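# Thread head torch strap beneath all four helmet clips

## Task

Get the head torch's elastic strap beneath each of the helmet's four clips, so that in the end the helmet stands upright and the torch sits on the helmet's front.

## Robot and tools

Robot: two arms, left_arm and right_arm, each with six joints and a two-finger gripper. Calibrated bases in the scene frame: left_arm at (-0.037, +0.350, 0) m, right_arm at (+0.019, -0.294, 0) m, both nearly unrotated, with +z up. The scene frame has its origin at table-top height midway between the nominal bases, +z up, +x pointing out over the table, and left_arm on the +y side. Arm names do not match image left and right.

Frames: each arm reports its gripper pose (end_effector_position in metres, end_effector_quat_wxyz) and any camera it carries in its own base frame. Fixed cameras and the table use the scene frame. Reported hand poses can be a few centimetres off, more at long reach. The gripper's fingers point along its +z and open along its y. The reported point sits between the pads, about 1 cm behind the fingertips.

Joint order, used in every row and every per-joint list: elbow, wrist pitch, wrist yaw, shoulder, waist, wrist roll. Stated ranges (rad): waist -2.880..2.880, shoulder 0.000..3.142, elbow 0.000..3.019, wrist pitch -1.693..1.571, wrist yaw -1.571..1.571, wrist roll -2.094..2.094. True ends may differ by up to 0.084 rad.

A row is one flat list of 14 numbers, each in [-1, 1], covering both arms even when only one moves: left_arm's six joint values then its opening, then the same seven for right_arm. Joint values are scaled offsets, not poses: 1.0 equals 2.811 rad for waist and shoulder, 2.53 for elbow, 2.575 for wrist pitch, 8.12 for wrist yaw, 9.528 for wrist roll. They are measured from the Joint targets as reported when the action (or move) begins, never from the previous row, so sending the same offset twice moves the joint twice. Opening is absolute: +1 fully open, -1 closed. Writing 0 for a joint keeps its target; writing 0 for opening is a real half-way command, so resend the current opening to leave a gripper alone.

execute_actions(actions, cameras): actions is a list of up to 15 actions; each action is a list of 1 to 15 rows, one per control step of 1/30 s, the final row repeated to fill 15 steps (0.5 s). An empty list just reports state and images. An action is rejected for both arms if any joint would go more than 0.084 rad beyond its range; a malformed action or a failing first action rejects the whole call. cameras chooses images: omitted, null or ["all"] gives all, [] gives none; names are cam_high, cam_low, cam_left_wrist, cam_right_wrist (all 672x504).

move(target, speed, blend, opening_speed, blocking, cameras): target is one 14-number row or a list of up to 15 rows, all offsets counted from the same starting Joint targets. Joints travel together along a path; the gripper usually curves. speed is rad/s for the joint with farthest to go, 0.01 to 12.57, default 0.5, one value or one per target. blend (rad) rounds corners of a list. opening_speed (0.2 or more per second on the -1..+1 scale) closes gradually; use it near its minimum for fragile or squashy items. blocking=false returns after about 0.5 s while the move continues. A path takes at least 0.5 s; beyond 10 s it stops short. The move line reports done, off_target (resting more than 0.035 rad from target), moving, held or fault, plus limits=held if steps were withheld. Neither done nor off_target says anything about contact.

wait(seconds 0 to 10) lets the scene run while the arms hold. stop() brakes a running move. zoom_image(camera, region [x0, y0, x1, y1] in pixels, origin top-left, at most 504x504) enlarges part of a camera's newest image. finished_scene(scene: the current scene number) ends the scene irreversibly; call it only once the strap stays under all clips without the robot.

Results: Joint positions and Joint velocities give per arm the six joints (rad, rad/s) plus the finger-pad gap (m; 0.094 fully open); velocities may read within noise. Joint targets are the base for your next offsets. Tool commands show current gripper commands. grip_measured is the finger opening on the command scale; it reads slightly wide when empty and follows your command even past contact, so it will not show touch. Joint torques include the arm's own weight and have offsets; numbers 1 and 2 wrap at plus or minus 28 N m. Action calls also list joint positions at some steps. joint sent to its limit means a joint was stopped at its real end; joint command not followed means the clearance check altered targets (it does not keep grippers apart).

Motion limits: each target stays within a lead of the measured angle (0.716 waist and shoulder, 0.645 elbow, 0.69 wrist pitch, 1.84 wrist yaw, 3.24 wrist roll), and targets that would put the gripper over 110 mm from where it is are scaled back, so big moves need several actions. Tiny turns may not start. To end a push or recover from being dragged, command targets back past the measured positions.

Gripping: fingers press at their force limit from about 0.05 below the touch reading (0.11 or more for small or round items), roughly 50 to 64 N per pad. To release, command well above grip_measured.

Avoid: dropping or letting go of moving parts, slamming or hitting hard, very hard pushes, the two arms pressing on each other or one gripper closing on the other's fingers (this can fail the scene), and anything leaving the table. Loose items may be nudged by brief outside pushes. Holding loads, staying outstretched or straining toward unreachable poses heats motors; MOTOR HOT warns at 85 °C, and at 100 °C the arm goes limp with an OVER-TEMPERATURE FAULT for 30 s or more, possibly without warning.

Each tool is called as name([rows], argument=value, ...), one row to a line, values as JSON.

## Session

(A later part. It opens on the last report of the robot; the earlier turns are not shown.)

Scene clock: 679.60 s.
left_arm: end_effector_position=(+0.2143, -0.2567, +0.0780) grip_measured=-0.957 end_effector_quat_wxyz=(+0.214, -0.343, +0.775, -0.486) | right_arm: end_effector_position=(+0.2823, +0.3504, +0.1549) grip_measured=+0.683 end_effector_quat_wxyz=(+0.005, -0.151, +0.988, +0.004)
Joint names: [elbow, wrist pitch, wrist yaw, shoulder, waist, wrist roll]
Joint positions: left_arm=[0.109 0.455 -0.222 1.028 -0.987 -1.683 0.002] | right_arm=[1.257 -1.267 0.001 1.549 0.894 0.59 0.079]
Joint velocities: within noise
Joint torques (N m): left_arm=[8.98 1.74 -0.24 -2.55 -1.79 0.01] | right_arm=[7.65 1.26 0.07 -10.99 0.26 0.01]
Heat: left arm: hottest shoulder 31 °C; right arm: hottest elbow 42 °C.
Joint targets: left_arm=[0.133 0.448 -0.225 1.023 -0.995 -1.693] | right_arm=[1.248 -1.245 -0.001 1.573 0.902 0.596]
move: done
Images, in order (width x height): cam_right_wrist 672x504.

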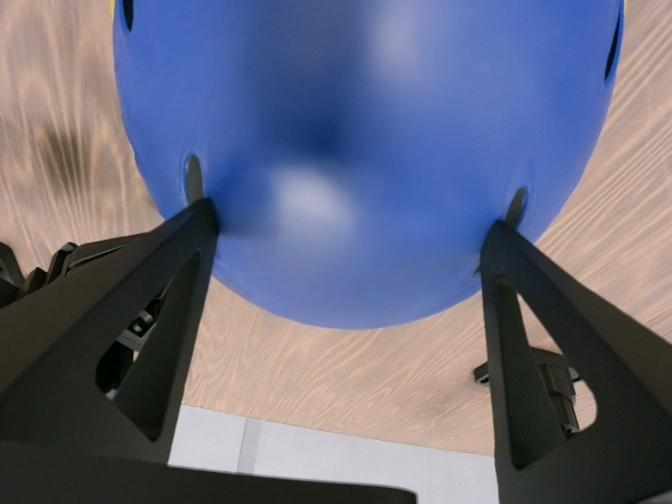

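move(target=[0, 0, 0, 0, 0, 0, -1.0, 0, 0, 0, 0, 0, 0, 0.93], speed=0.1, opening_speed=0.2, cameras=["cam_right_wrist"])

zoom_image(camera="cam_right_wrist", region=[130, 120, 330, 320])

zoom_image(camera="cam_right_wrist", region=[400, 130, 600, 330])

Scene clock: 685.97 s.
left_arm: end_effector_position=(+0.2143, -0.2567, +0.0780) grip_measured=-0.957 end_effector_quat_wxyz=(+0.214, -0.343, +0.775, -0.486) | right_arm: end_effector_position=(+0.2828, +0.3524, +0.1549) grip_measured=+0.928 end_effector_quat_wxyz=(+0.007, -0.152, +0.988, +0.006)
Joint names: [elbow, wrist pitch, wrist yaw, shoulder, waist, wrist roll]
Joint positions: left_arm=[0.109 0.455 -0.222 1.028 -0.987 -1.683 0.002] | right_arm=[1.257 -1.26 0.001 1.549 0.896 0.59 0.091]
Joint velocities: within noise
Joint torques (N m): left_arm=[8.99 1.74 -0.24 -2.61 -1.85 0.01] | right_arm=[7.64 0.92 0.06 -10.99 0.09 0.01]
Heat: left arm: hottest shoulder 31 °C; right arm: hottest elbow 42 °C.
Joint targets: left_arm=[0.133 0.448 -0.225 1.023 -0.995 -1.693] | right_arm=[1.248 -1.245 -0.001 1.573 0.902 0.596]
move: done
Images, in order (width x height): cam_right_wrist 672x504.

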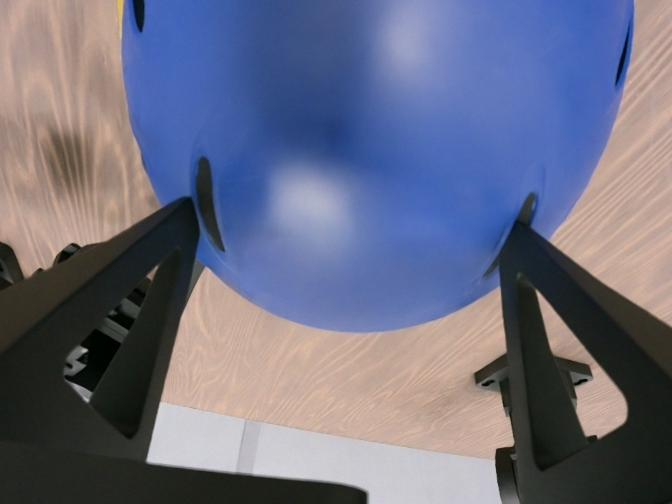

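Scaled by 2.520 from the camera's 672x504 image, which has a finer 960x720 frame.

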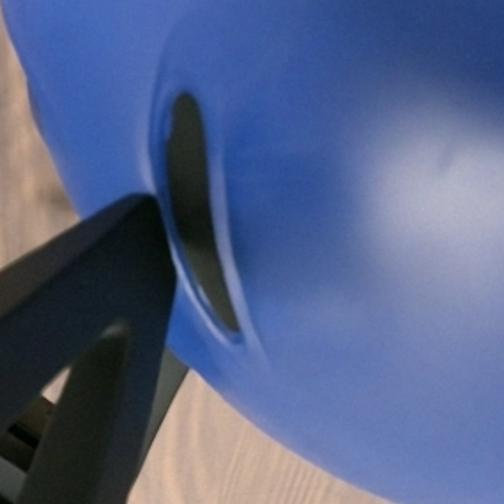

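Scaled by 2.520 from the camera's 672x504 image, which has a finer 960x720 frame.

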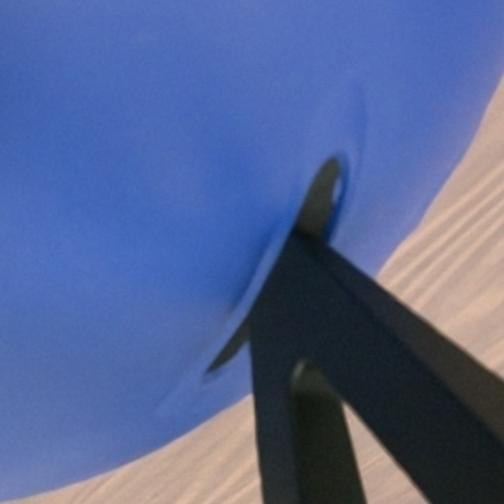

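move([
  [0, 0, 0, 0, 0, 0, -1.0, 0.0880, -0.0933, 0, -0.0202, -0.0028, 0, 0.93],
  [0, 0, 0, 0, 0, 0, -1.0, 0.0880, -0.0933, 0, -0.0202, -0.1608, 0, 0.93],
  [0, 0, 0, 0, 0, 0, -1.0, -0.1016, 0.0388, -0.1004, -0.0271, -0.2154, -0.0769, -1.0],
], speed=0.7, cameras=["cam_right_wrist", "cam_high"])

Scene clock: 729.73 s.
left_arm: end_effector_position=(+0.2144, -0.2567, +0.0780) grip_measured=-0.957 end_effector_quat_wxyz=(+0.214, -0.343, +0.775, -0.486) | right_arm: end_effector_position=(+0.3218, +0.2307, +0.1278) grip_measured=-0.996 end_effector_quat_wxyz=(-0.088, -0.172, +0.901, +0.389)
Joint names: [elbow, wrist pitch, wrist yaw, shoulder, waist, wrist roll]
Joint positions: left_arm=[0.109 0.455 -0.223 1.028 -0.987 -1.683 0.002] | right_arm=[0.984 -1.156 -0.814 1.517 0.302 -0.126 0]
Joint velocities: within noise
Joint torques (N m): left_arm=[8.98 1.76 -0.25 -2.49 -1.73 0.02] | right_arm=[7.8 0.47 -0.45 -13.04 -0.79 -0.24]
Heat: left arm: hottest shoulder 31 °C; right arm: hottest elbow 41 °C.
Joint targets: left_arm=[0.133 0.448 -0.225 1.023 -0.995 -1.693] | right_arm=[0.991 -1.145 -0.816 1.497 0.296 -0.137]
move: done
Images, in order (width x height): cam_high 672x504, cam_right_wrist 672x504.

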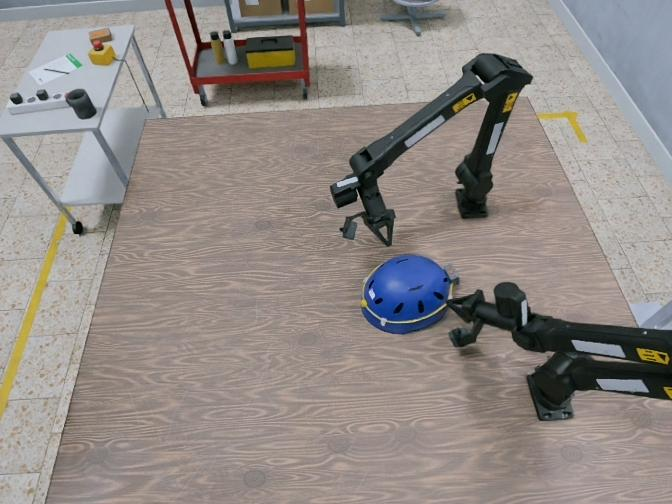

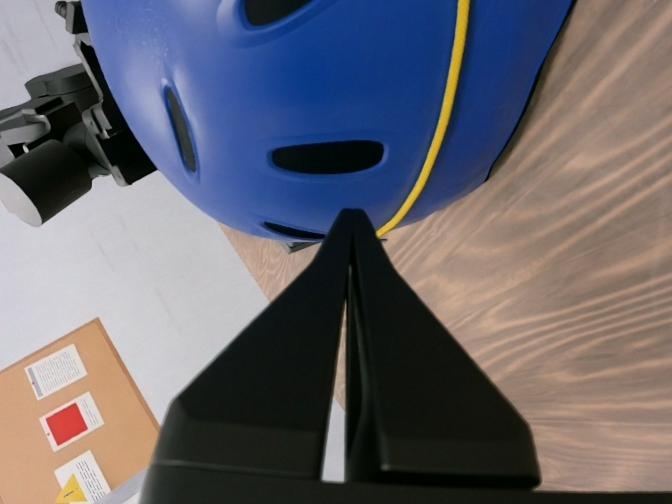

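move(target=[0, 0, 0, 0, 0, 0, -1.0, -0.0245, 0.047, -0.0008, -0.01, 0.026, 0.0111, -1], speed=0.3, cameras=["cam_right_wrist"])

Scene clock: 753.90 s.
left_arm: end_effector_position=(+0.2144, -0.2567, +0.0780) grip_measured=-0.957 end_effector_quat_wxyz=(+0.214, -0.343, +0.775, -0.486) | right_arm: end_effector_position=(+0.3067, +0.2524, +0.1193) grip_measured=-0.996 end_effector_quat_wxyz=(-0.076, -0.182, +0.899, +0.392)
Joint names: [elbow, wrist pitch, wrist yaw, shoulder, waist, wrist roll]
Joint positions: left_arm=[0.109 0.455 -0.223 1.028 -0.987 -1.683 0.002] | right_arm=[0.928 -1.035 -0.82 1.488 0.368 -0.042 0]
Joint velocities: within noise
Joint torques (N m): left_arm=[8.98 1.74 -0.24 -2.49 -1.73 0.02] | right_arm=[7.39 0.7 -0.43 -12.57 -0.32 -0.02]
Heat: left arm: hottest shoulder 31 °C; right arm: hottest elbow 40 °C.
Joint targets: left_arm=[0.133 0.448 -0.225 1.023 -0.995 -1.693] | right_arm=[0.929 -1.024 -0.823 1.469 0.369 -0.031]
move: done
Images, in order (width x height): cam_right_wrist 672x504.

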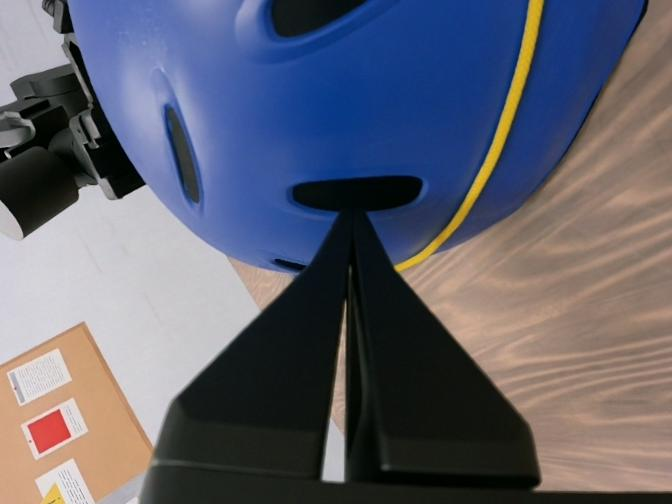

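move(target=[0, 0, 0, 0, 0, 0, -1.0, -0.0111, 0.0315, 0, 0.0152, 0.0139, 0.0063, -1], speed=0.15, cameras=["cam_right_wrist", "cam_left_wrist"])

Scene clock: 763.93 s.
left_arm: end_effector_position=(+0.2143, -0.2566, +0.0779) grip_measured=-0.957 end_effector_quat_wxyz=(+0.214, -0.343, +0.775, -0.486) | right_arm: end_effector_position=(+0.3063, +0.2628, +0.1111) grip_measured=-0.996 end_effector_quat_wxyz=(-0.068, -0.177, +0.900, +0.393)
Joint names: [elbow, wrist pitch, wrist yaw, shoulder, waist, wrist roll]
Joint positions: left_arm=[0.109 0.454 -0.223 1.028 -0.987 -1.683 0.002] | right_arm=[0.906 -0.956 -0.821 1.492 0.393 0.017 0]
Joint velocities: within noise
Joint torques (N m): left_arm=[8.98 1.76 -0.23 -2.55 -1.67 0.01] | right_arm=[6.89 0.88 -0.41 -9.23 0.79 -0.02]
Heat: left arm: hottest shoulder 31 °C; right arm: hottest elbow 39 °C.
Joint targets: left_arm=[0.133 0.448 -0.225 1.023 -0.995 -1.693] | right_arm=[0.901 -0.943 -0.823 1.512 0.408 0.029]
move: done
Images, in order (width x height): cam_left_wrist 672x504, cam_right_wrist 672x504.

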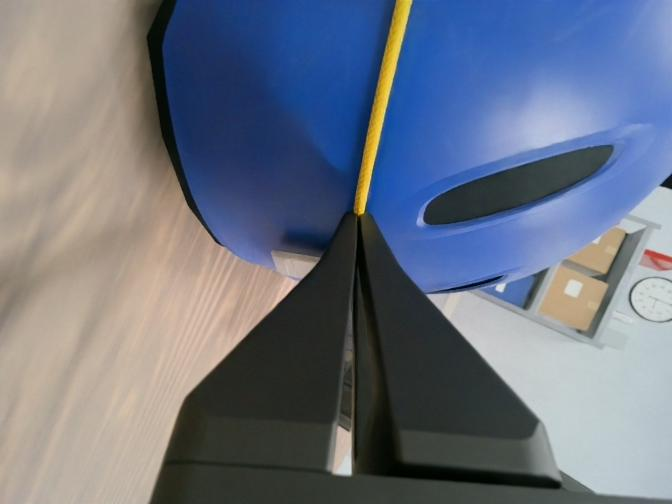

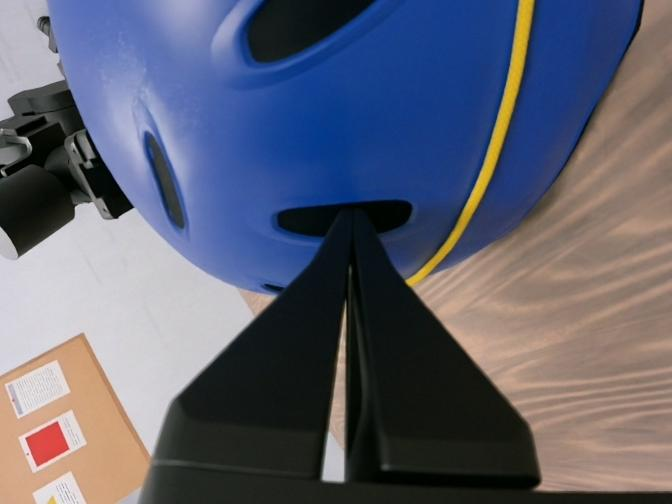

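move([
  [0, 0, 0, 0, 0, 0, -1.0, 0.0289, -0.0285, 0, 0.0011, -0.0112, -0.0054, -1],
  [0, 0, 0, 0, 0, 0, -1.0, 0.0059, 0.0035, 0, 0.0057, 0.0036, 0.0008, -1],
], speed=0.15, cameras=["cam_right_wrist", "cam_left_wrist"])

zoom_image(camera="cam_right_wrist", region=[250, 150, 450, 300])

Scene clock: 779.07 s.
left_arm: end_effector_position=(+0.2143, -0.2566, +0.0779) grip_measured=-0.957 end_effector_quat_wxyz=(+0.214, -0.343, +0.775, -0.486) | right_arm: end_effector_position=(+0.3123, +0.2677, +0.1105) grip_measured=-0.996 end_effector_quat_wxyz=(-0.067, -0.178, +0.899, +0.394)
Joint names: [elbow, wrist pitch, wrist yaw, shoulder, waist, wrist roll]
Joint positions: left_arm=[0.109 0.454 -0.223 1.028 -0.988 -1.683 0.002] | right_arm=[0.923 -0.946 -0.821 1.509 0.399 0.025 0]
Joint velocities: within noise
Joint torques (N m): left_arm=[8.98 1.76 -0.22 -2.49 -1.73 0.02] | right_arm=[6.72 0.9 -0.4 -9.58 1.03 -0.03]
Heat: left arm: hottest shoulder 31 °C; right arm: hottest elbow 39 °C.
Joint targets: left_arm=[0.133 0.448 -0.225 1.023 -0.995 -1.693] | right_arm=[0.916 -0.934 -0.822 1.527 0.419 0.037]
move: done
Images, in order (width x height): cam_left_wrist 672x504, cam_right_wrist 672x504.

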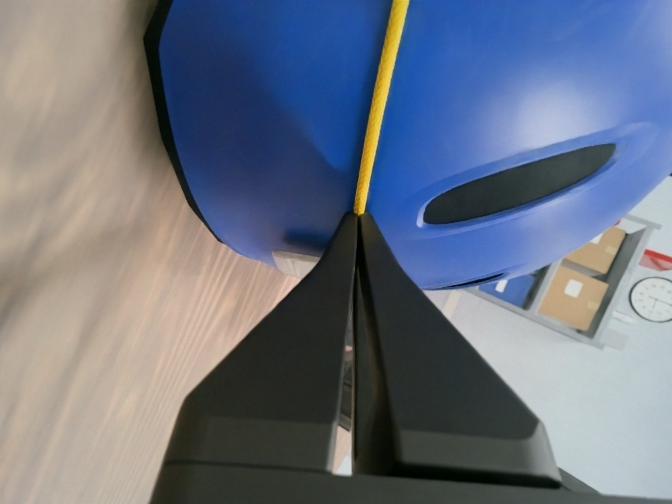

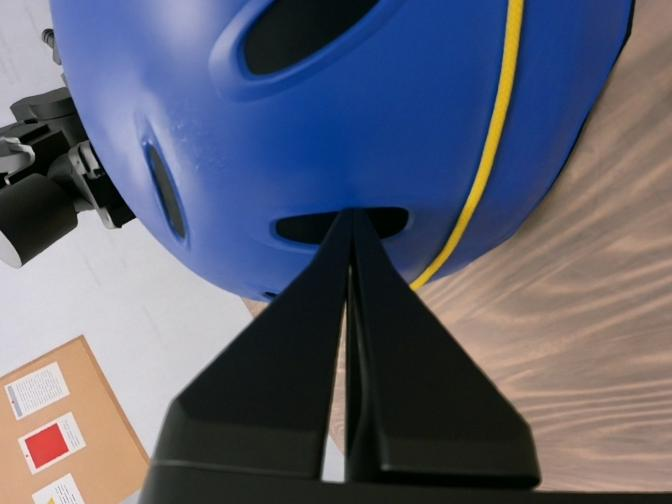

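Scaled by 2.520 from the camera's 672x504 image, which has a finer 960x720 frame.

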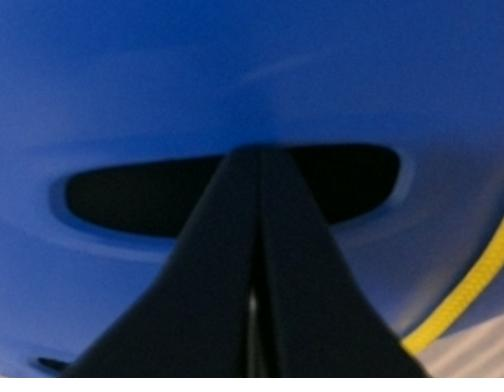

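move([
  [0, 0, 0, 0, 0, 0, -1.0, 0.0492, -0.0951, 0.0005, -0.0114, -0.0411, -0.0175, -1],
  [0, 0, 0, 0, 0, 0, -1.0, 0.2152, -0.214, 0.1012, -0.0038, 0.011, 0.058, -1],
  [0, 0, 0, 0, 0, 0, -1.0, 0.1837, -0.2119, 0.1012, -0.0267, 0.2522, 0.1923, -1],
], speed=0.8, blend=[0.02, 0.1, 0], cameras=["cam_right_wrist", "cam_high", "cam_left_wrist"])

Scene clock: 810.80 s.
left_arm: end_effector_position=(+0.2143, -0.2566, +0.0779) grip_measured=-0.957 end_effector_quat_wxyz=(+0.214, -0.343, +0.775, -0.486) | right_arm: end_effector_position=(+0.1834, +0.3928, +0.2327) grip_measured=-0.996 end_effector_quat_wxyz=(-0.001, +0.354, +0.935, +0.002)
Joint names: [elbow, wrist pitch, wrist yaw, shoulder, waist, wrist roll]
Joint positions: left_arm=[0.109 0.454 -0.223 1.028 -0.988 -1.683 0.002] | right_arm=[1.38 -1.474 -0.002 1.473 1.134 1.857 0]
Joint velocities: within noise
Joint torques (N m): left_arm=[8.98 1.76 -0.21 -2.49 -1.73 0.02] | right_arm=[8.64 -0.17 0.18 -13.92 -0.67 0.07]
Heat: left arm: hottest elbow 31 °C; right arm: hottest elbow 39 °C.
Joint targets: left_arm=[0.133 0.448 -0.225 1.023 -0.995 -1.693] | right_arm=[1.381 -1.480 -0.001 1.452 1.128 1.869]
move: done
Images, in order (width x height): cam_high 672x504, cam_left_wrist 672x504, cam_right_wrist 672x504.

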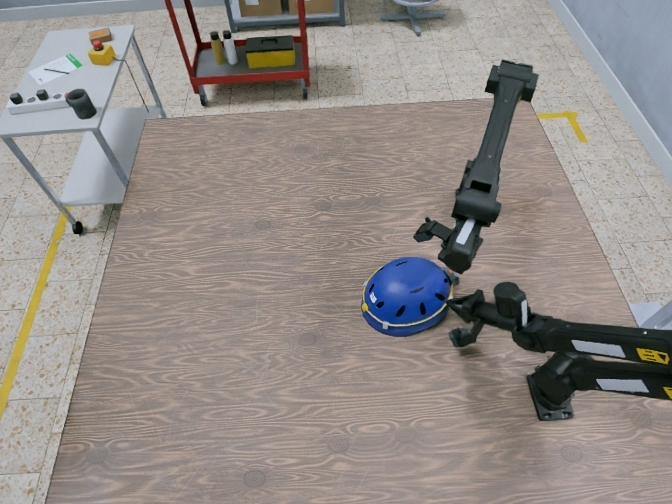

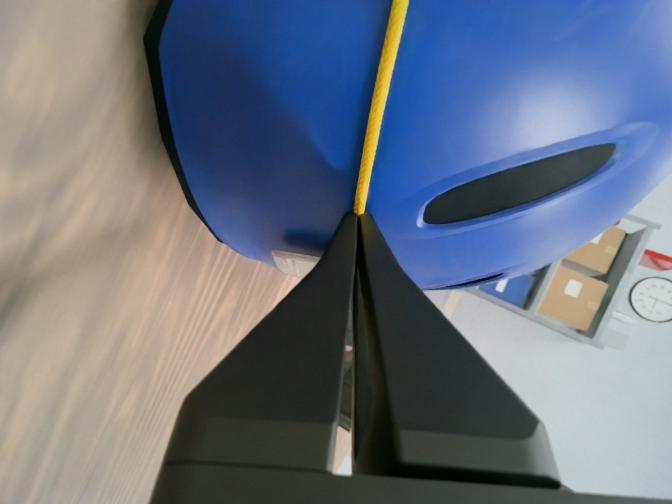

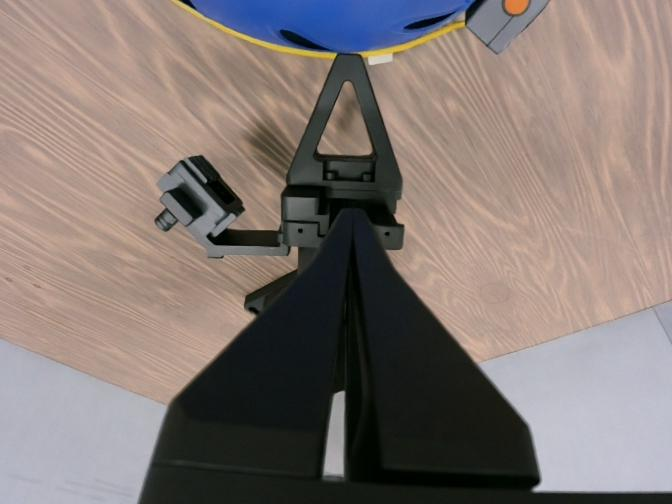

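move(target=[0, 0, 0, 0, 0, 0, -1.0, -0.0589, 0.0742, 0, 0.0205, -0.0191, -0.008, -1], speed=0.4, cameras=["cam_right_wrist", "cam_high", "cam_left_wrist"])

Scene clock: 823.17 s.
left_arm: end_effector_position=(+0.2143, -0.2566, +0.0779) grip_measured=-0.957 end_effector_quat_wxyz=(+0.214, -0.343, +0.775, -0.486) | right_arm: end_effector_position=(+0.2036, +0.3784, +0.1607) grip_measured=-0.996 end_effector_quat_wxyz=(-0.002, +0.355, +0.935, -0.005)
Joint names: [elbow, wrist pitch, wrist yaw, shoulder, waist, wrist roll]
Joint positions: left_arm=[0.109 0.454 -0.223 1.028 -0.988 -1.683 0.002] | right_arm=[1.225 -1.299 -0.002 1.507 1.077 1.804 0]
Joint velocities: within noise
Joint torques (N m): left_arm=[9.01 1.74 -0.22 -2.49 -1.67 0.02] | right_arm=[8.79 0.57 0.18 -12.1 -0.5 -0.15]
Heat: left arm: hottest elbow 31 °C; right arm: hottest elbow 40 °C.
Joint targets: left_arm=[0.133 0.448 -0.225 1.023 -0.995 -1.693] | right_arm=[1.232 -1.289 -0.001 1.510 1.074 1.792]
move: done
Images, in order (width x height): cam_high 672x504, cam_left_wrist 672x504, cam_right_wrist 672x504.

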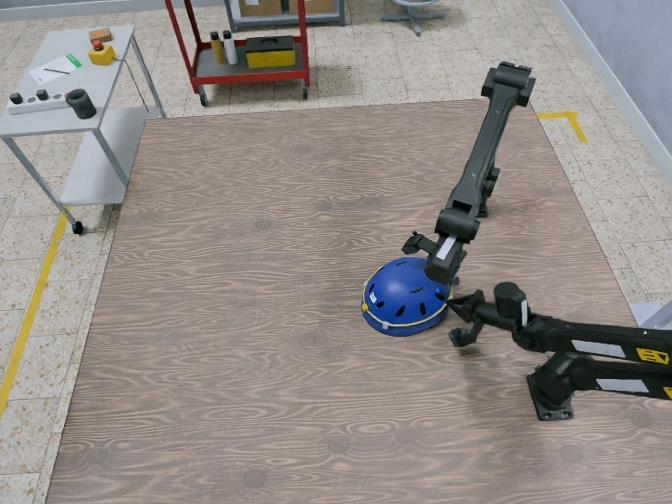

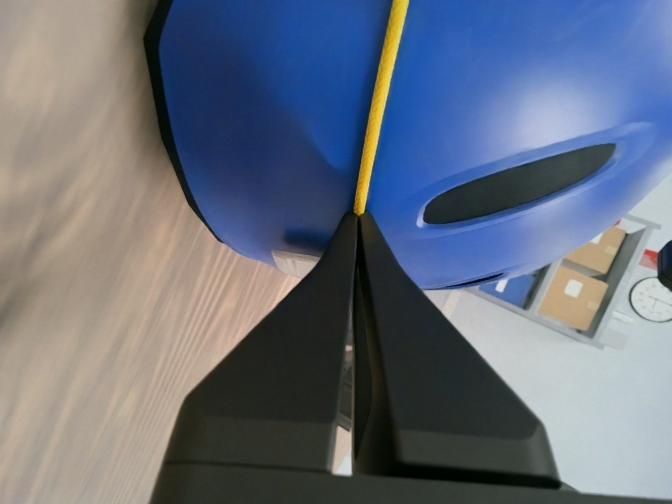

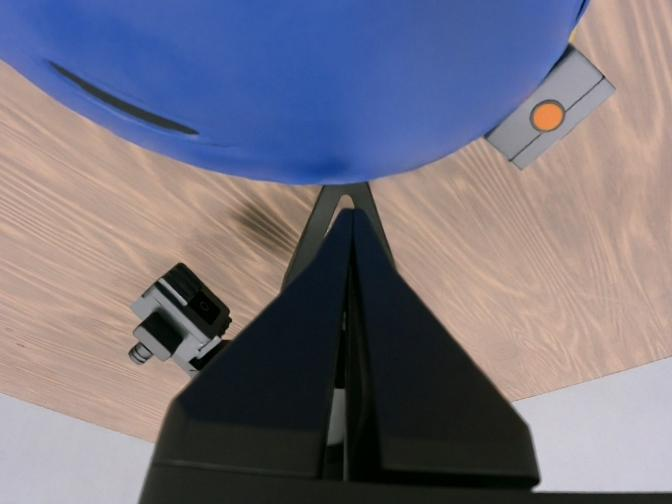

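move(target=[0, 0, 0, 0, 0, 0, -1.0, -0.0136, 0.0192, 0, 0.0017, 0, 0, -1], speed=0.15, cameras=["cam_right_wrist"])

Scene clock: 828.73 s.
left_arm: end_effector_position=(+0.2143, -0.2566, +0.0779) grip_measured=-0.957 end_effector_quat_wxyz=(+0.214, -0.343, +0.775, -0.486) | right_arm: end_effector_position=(+0.2044, +0.3797, +0.1500) grip_measured=-0.996 end_effector_quat_wxyz=(+0.000, +0.355, +0.935, +0.005)
Joint names: [elbow, wrist pitch, wrist yaw, shoulder, waist, wrist roll]
Joint positions: left_arm=[0.109 0.454 -0.223 1.028 -0.988 -1.683 0.002] | right_arm=[1.195 -1.25 -0.002 1.507 1.077 1.802 0]
Joint velocities: within noise
Joint torques (N m): left_arm=[8.98 1.77 -0.22 -2.49 -1.73 0.02] | right_arm=[8.31 0.65 0.18 -11.63 -0.62 -0.14]
Heat: left arm: hottest elbow 31 °C; right arm: hottest elbow 39 °C.
Joint targets: left_arm=[0.133 0.448 -0.225 1.023 -0.995 -1.693] | right_arm=[1.197 -1.239 -0.001 1.515 1.074 1.792]
move: done
Images, in order (width x height): cam_right_wrist 672x504.

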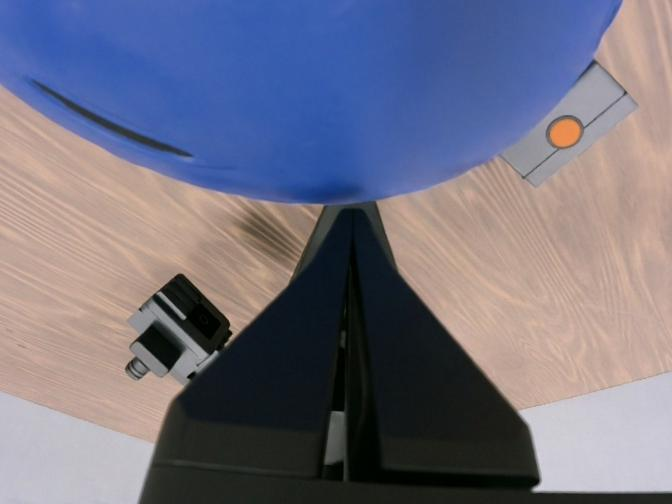

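move(target=[0, 0, 0, 0, 0, 0, -1.0, -0.0055, 0.0044, 0, 0.0023, -0.008, -0.0026, -1], speed=0.15, cameras=["cam_right_wrist"])

Scene clock: 833.30 s.
left_arm: end_effector_position=(+0.2143, -0.2566, +0.0779) grip_measured=-0.957 end_effector_quat_wxyz=(+0.214, -0.343, +0.775, -0.486) | right_arm: end_effector_position=(+0.2092, +0.3751, +0.1458) grip_measured=-0.996 end_effector_quat_wxyz=(-0.001, +0.351, +0.936, +0.004)
Joint names: [elbow, wrist pitch, wrist yaw, shoulder, waist, wrist roll]
Joint positions: left_arm=[0.109 0.454 -0.223 1.028 -0.988 -1.683 0.002] | right_arm=[1.184 -1.24 -0.003 1.507 1.062 1.779 0]
Joint velocities: within noise
Joint torques (N m): left_arm=[8.96 1.74 -0.22 -2.49 -1.79 0.02] | right_arm=[8.12 0.69 0.22 -10.99 -1.03 -0.14]
Heat: left arm: hottest elbow 31 °C; right arm: hottest elbow 40 °C.
Joint targets: left_arm=[0.133 0.448 -0.225 1.023 -0.995 -1.693] | right_arm=[1.183 -1.228 -0.001 1.521 1.052 1.768]
move: done
Images, in order (width x height): cam_right_wrist 672x504.

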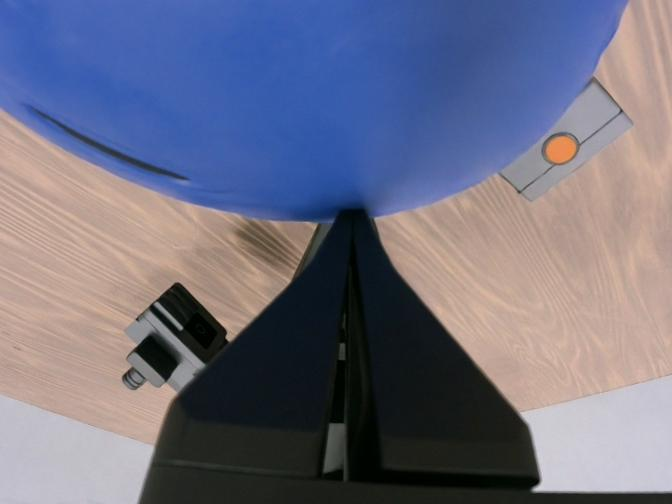

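move(target=[0, 0, 0, 0, 0, 0, -1.0, -0.0064, 0.0024, 0, -0.0018, -0.0197, -0.0054, -1], speed=0.05, cameras=["cam_right_wrist", "cam_left_wrist", "cam_high"])

Scene clock: 841.33 s.
left_arm: end_effector_position=(+0.2143, -0.2566, +0.0779) grip_measured=-0.957 end_effector_quat_wxyz=(+0.214, -0.343, +0.775, -0.486) | right_arm: end_effector_position=(+0.2235, +0.3673, +0.1449) grip_measured=-0.996 end_effector_quat_wxyz=(-0.004, +0.346, +0.938, +0.007)
Joint names: [elbow, wrist pitch, wrist yaw, shoulder, waist, wrist roll]
Joint positions: left_arm=[0.109 0.454 -0.223 1.028 -0.988 -1.683 0.002] | right_arm=[1.181 -1.234 -0.011 1.507 1.021 1.728 0]
Joint velocities: within noise
Joint torques (N m): left_arm=[8.98 1.77 -0.21 -2.49 -1.61 0.02] | right_arm=[7.08 0.72 0.49 -11.46 -2.08 -0.14]
Heat: left arm: hottest elbow 32 °C; right arm: hottest elbow 40 °C.
Joint targets: left_arm=[0.133 0.448 -0.225 1.023 -0.995 -1.693] | right_arm=[1.167 -1.222 -0.001 1.516 0.996 1.716]
move: done
Images, in order (width x height): cam_high 672x504, cam_left_wrist 672x504, cam_right_wrist 672x504.

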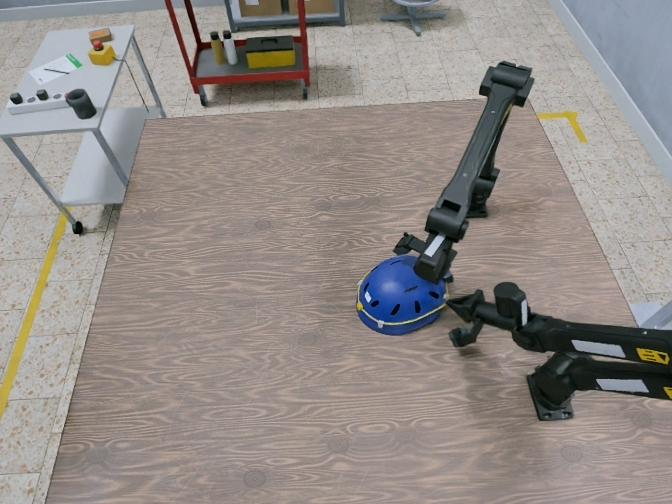

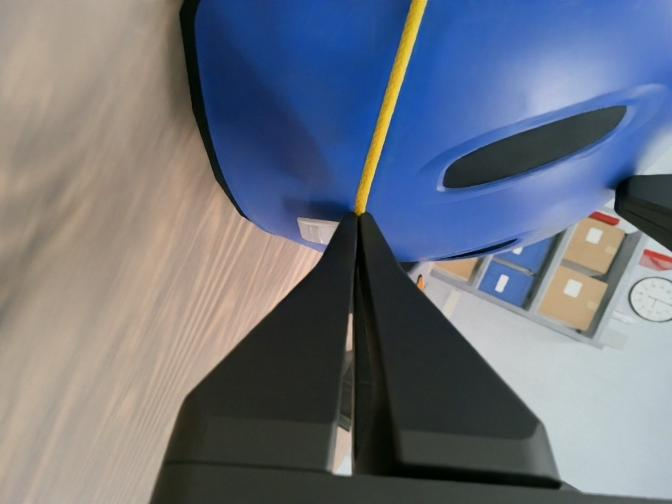

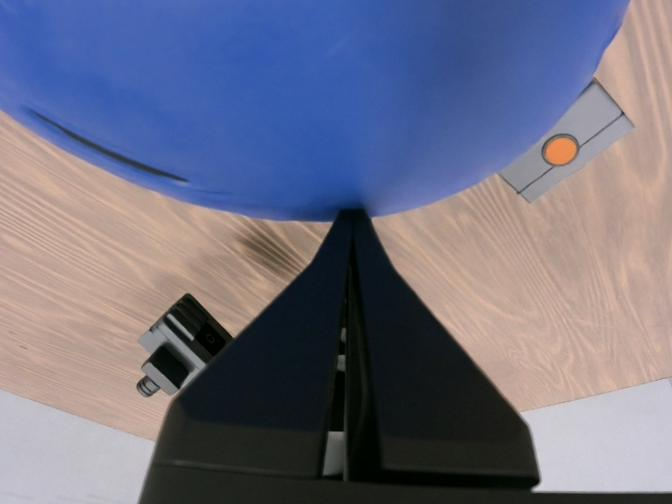

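zoom_image(camera="cam_left_wrist", region=[250, 100, 470, 300])

zoom_image(camera="cam_high", region=[350, 240, 490, 350])

Scaled by 2.291 from the camera's 672x504 image, which has a finer 960x720 frame.

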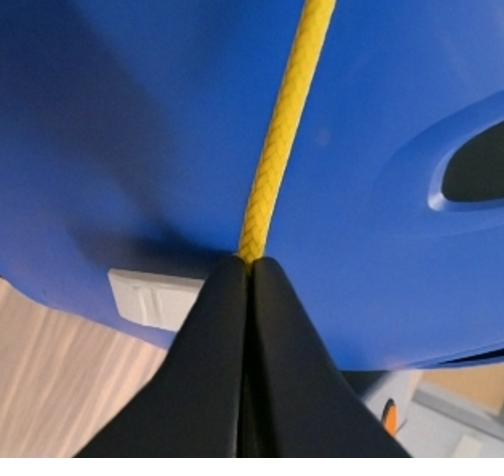

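Scaled by 3.600 from the camera's 672x504 image, which has a finer 960x720 frame.

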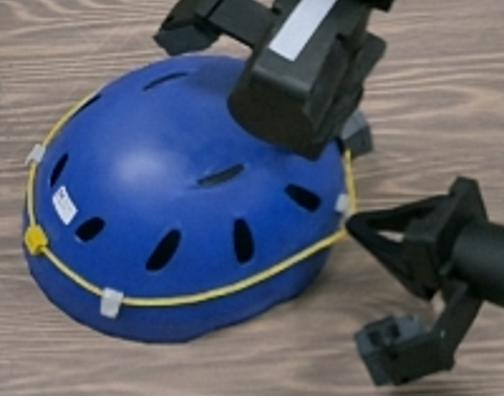

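move([
  [0.0099, -0.0713, 0.0022, -0.0211, 0, -0.002, -1.0, 0, 0, 0, 0, 0, 0, -1],
  [0.0457, -0.1419, 0.0014, 0.0248, -0.0162, -0.0094, -1.0, 0, 0, 0, 0, 0, 0, -1],
], speed=0.15, cameras=["cam_right_wrist", "cam_left_wrist", "cam_high"])

zoom_image(camera="cam_left_wrist", region=[230, 80, 450, 280])

zoom_image(camera="cam_high", region=[350, 240, 490, 350])

Scene clock: 883.00 s.
left_arm: end_effector_position=(+0.2036, -0.2618, +0.0417) grip_measured=-0.957 end_effector_quat_wxyz=(+0.168, -0.374, +0.834, -0.368) | right_arm: end_effector_position=(+0.2237, +0.3673, +0.1449) grip_measured=-0.996 end_effector_quat_wxyz=(-0.004, +0.345, +0.938, +0.007)
Joint names: [elbow, wrist pitch, wrist yaw, shoulder, waist, wrist roll]
Joint positions: left_arm=[0.226 0.096 -0.221 1.082 -1.022 -1.77 0.002] | right_arm=[1.181 -1.234 -0.011 1.507 1.021 1.726 0]
Joint velocities: within noise
Joint torques (N m): left_arm=[9.1 1.18 0.05 -2.2 -2.67 -0.03] | right_arm=[7.02 0.72 0.49 -11.4 -2.08 -0.14]
Heat: left arm: hottest elbow 32 °C; right arm: hottest elbow 38 °C.
Joint targets: left_arm=[0.249 0.082 -0.214 1.093 -1.041 -1.783] | right_arm=[1.167 -1.222 -0.001 1.516 0.996 1.716]
move: done
Images, in order (width x height): cam_high 672x504, cam_left_wrist 672x504, cam_right_wrist 672x504.

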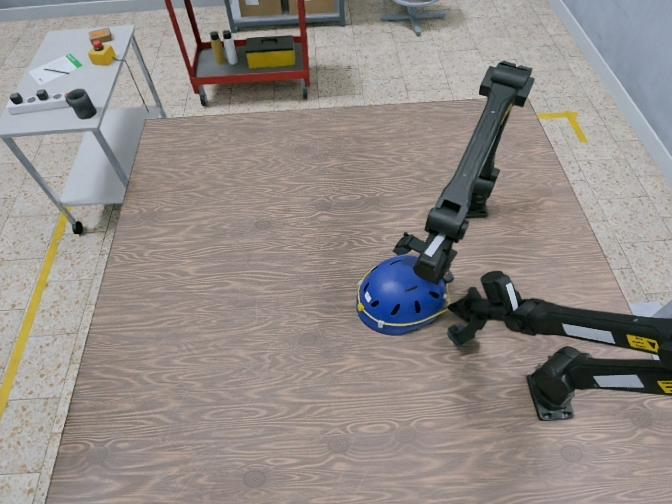

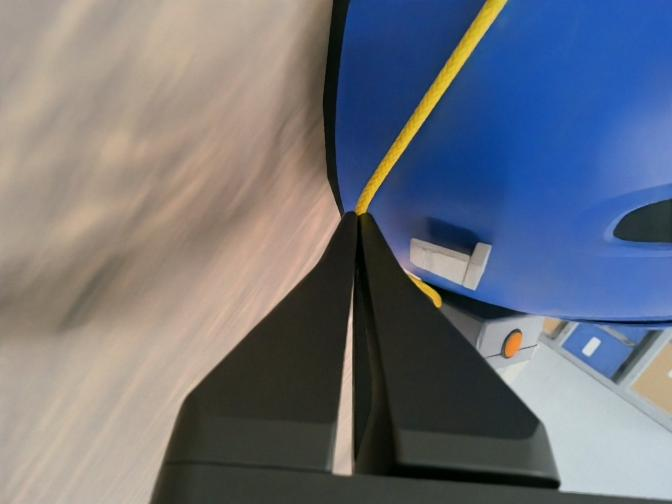

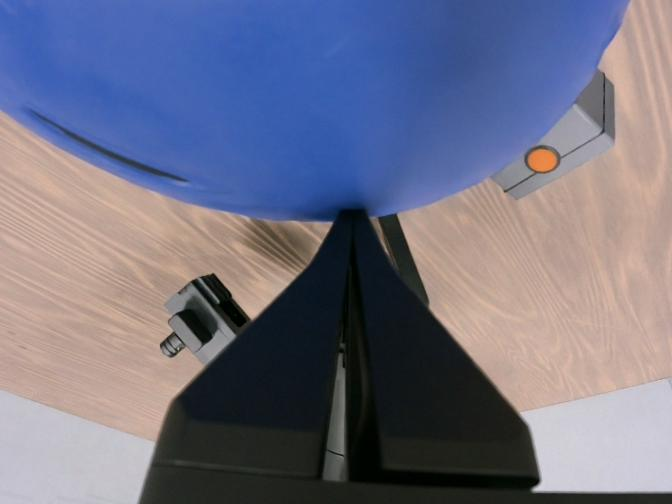

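Scaled by 2.291 from the camera's 672x504 image, which has a finer 960x720 frame.

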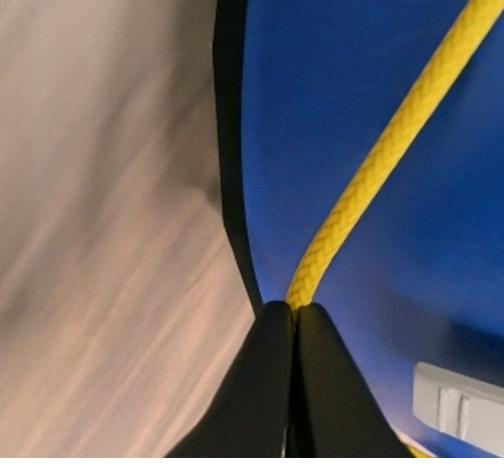

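Scaled by 3.600 from the camera's 672x504 image, which has a finer 960x720 frame.

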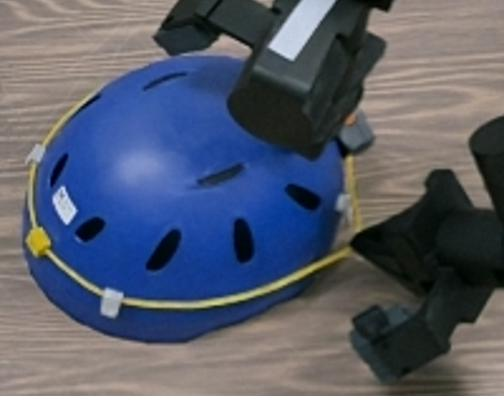

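move(target=[0.0171, -0.0131, -0.0212, 0.0253, -0.0566, -0.0194, -1.0, 0, 0, 0, 0, 0, 0, -1], speed=0.15, cameras=["cam_right_wrist", "cam_left_wrist", "cam_high"])

zoom_image(camera="cam_left_wrist", region=[230, 80, 450, 280])

zoom_image(camera="cam_high", region=[350, 240, 490, 350])

Scene clock: 921.73 s.
left_arm: end_effector_position=(+0.1875, -0.2773, +0.0364) grip_measured=-0.957 end_effector_quat_wxyz=(+0.187, -0.413, +0.818, -0.354) | right_arm: end_effector_position=(+0.2236, +0.3656, +0.1444) grip_measured=-0.996 end_effector_quat_wxyz=(-0.004, +0.346, +0.938, +0.006)
Joint names: [elbow, wrist pitch, wrist yaw, shoulder, waist, wrist roll]
Joint positions: left_arm=[0.264 0.059 -0.4 1.152 -1.176 -1.954 0.002] | right_arm=[1.177 -1.234 -0.011 1.504 1.019 1.726 0]
Joint velocities: within noise
Joint torques (N m): left_arm=[9.17 1.17 0.19 -2.84 -3.02 -0.01] | right_arm=[7.36 0.69 0.49 -11.22 -1.9 -0.13]
Heat: left arm: hottest elbow 32 °C; right arm: hottest elbow 38 °C.
Joint targets: left_arm=[0.292 0.049 -0.386 1.164 -1.200 -1.967] | right_arm=[1.167 -1.222 -0.001 1.516 0.996 1.716]
move: done
Images, in order (width x height): cam_high 672x504, cam_left_wrist 672x504, cam_right_wrist 672x504.

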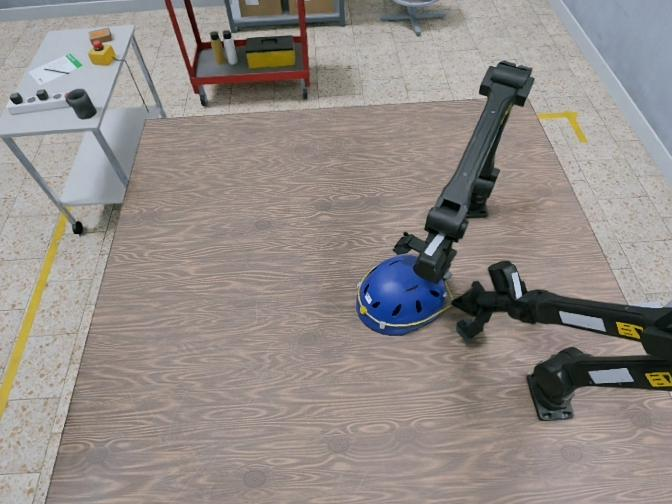

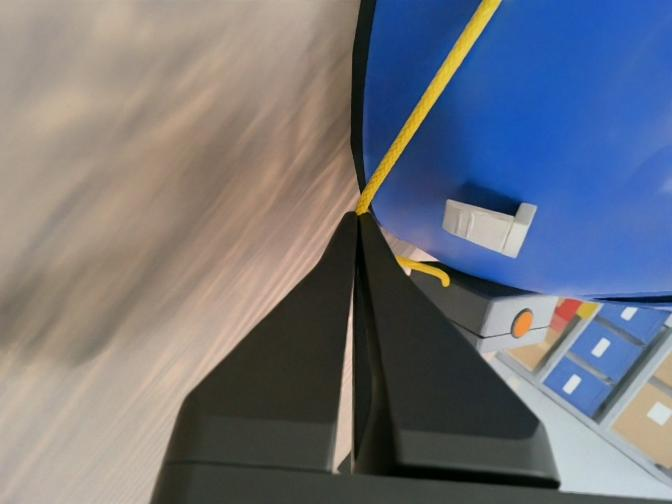

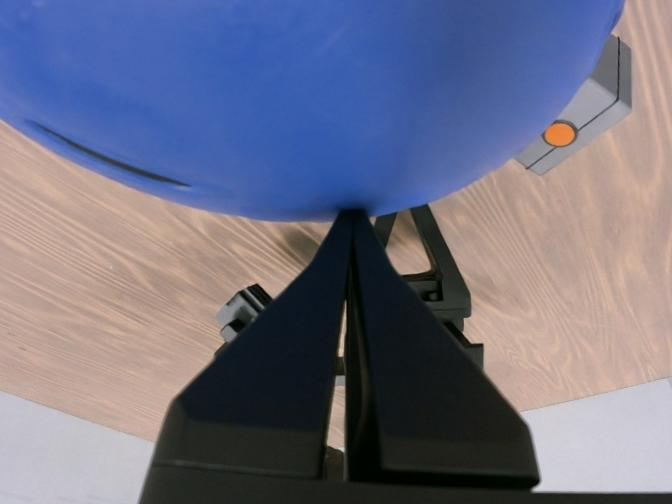

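Scaled by 2.291 from the camera's 672x504 image, which has a finer 960x720 frame.

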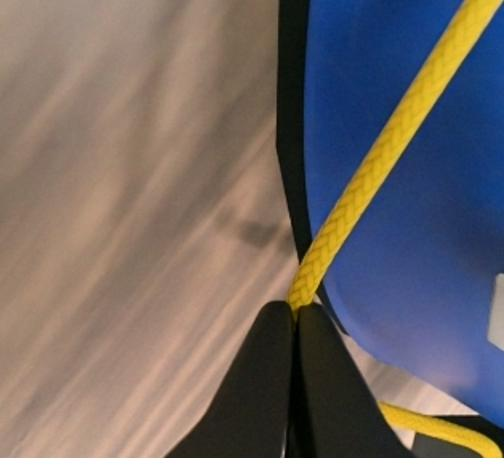

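Scaled by 3.600 from the camera's 672x504 image, which has a finer 960x720 frame.

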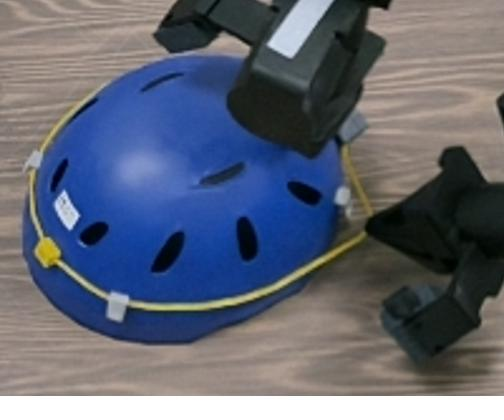

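move([
  [0.0051, -0.005, -0.0025, 0.0045, -0.0137, -0.0046, -1.0, 0, 0, 0, 0, 0, 0, -1],
  [0.018, 0.0095, -0.0004, 0.0221, 0.0002, -0.0011, -1.0, 0, 0, 0, 0, 0, 0, -1],
], speed=0.1, cameras=["cam_right_wrist", "cam_left_wrist", "cam_high"])

zoom_image(camera="cam_left_wrist", region=[280, 80, 560, 310])

zoom_image(camera="cam_high", region=[350, 240, 490, 350])

Scene clock: 943.50 s.
left_arm: end_effector_position=(+0.1890, -0.2950, +0.0353) grip_measured=-0.957 end_effector_quat_wxyz=(+0.180, -0.420, +0.816, -0.353) | right_arm: end_effector_position=(+0.2240, +0.3653, +0.1444) grip_measured=-0.996 end_effector_quat_wxyz=(-0.004, +0.347, +0.938, +0.006)
Joint names: [elbow, wrist pitch, wrist yaw, shoulder, waist, wrist roll]
Joint positions: left_arm=[0.309 0.064 -0.404 1.215 -1.194 -1.989 0.002] | right_arm=[1.177 -1.234 -0.011 1.504 1.018 1.726 0]
Joint velocities: within noise
Joint torques (N m): left_arm=[9.05 2.06 0.22 -3.78 -1.67 0.22] | right_arm=[7.36 0.7 0.48 -11.16 -1.85 -0.15]
Heat: left arm: hottest elbow 32 °C; right arm: hottest elbow 39 °C.
Joint targets: left_arm=[0.338 0.073 -0.389 1.226 -1.199 -1.978] | right_arm=[1.167 -1.222 -0.001 1.516 0.996 1.716]
move: done
Images, in order (width x height): cam_high 672x504, cam_left_wrist 672x504, cam_right_wrist 672x504.

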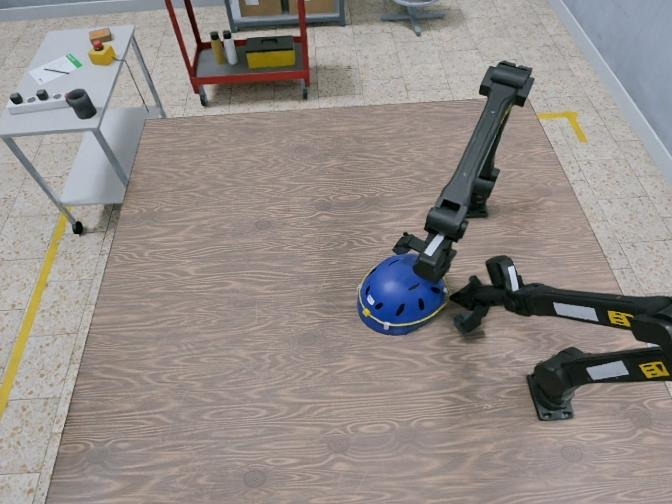

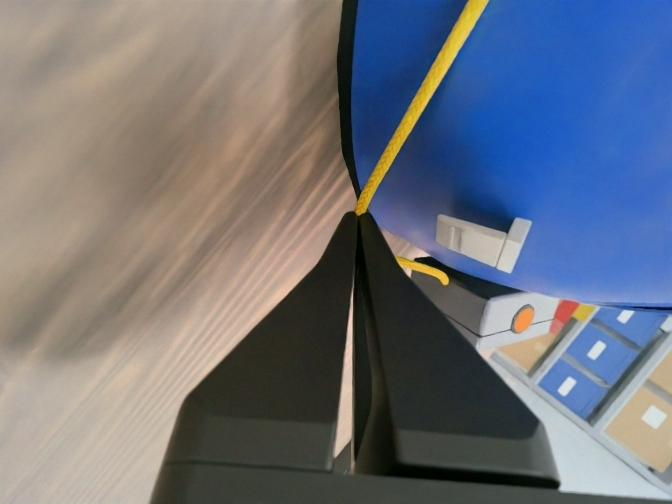

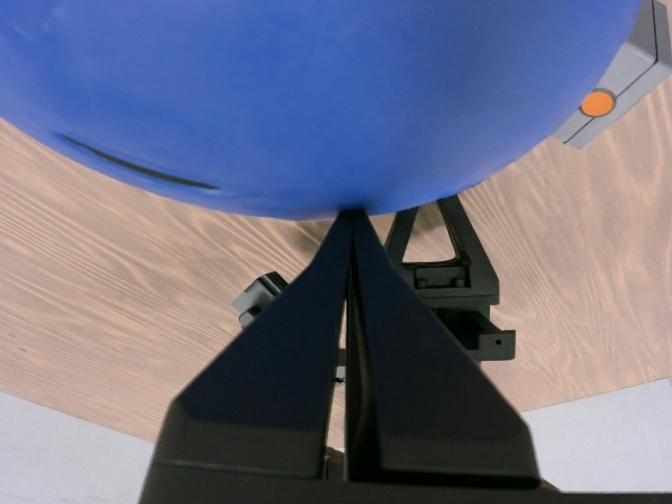

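Scaled by 1.800 from the camera's 672x504 image, which has a finer 960x720 frame.

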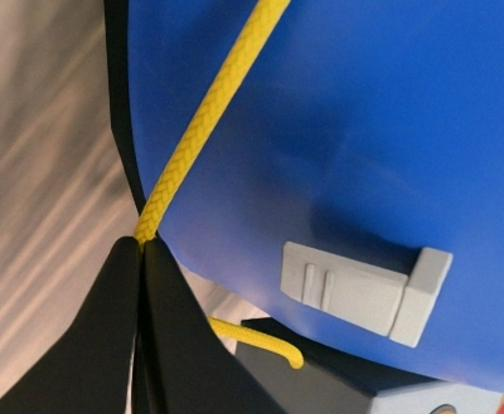

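Scaled by 3.600 from the camera's 672x504 image, which has a finer 960x720 frame.

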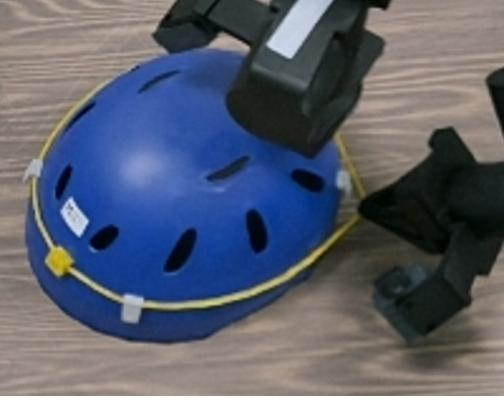

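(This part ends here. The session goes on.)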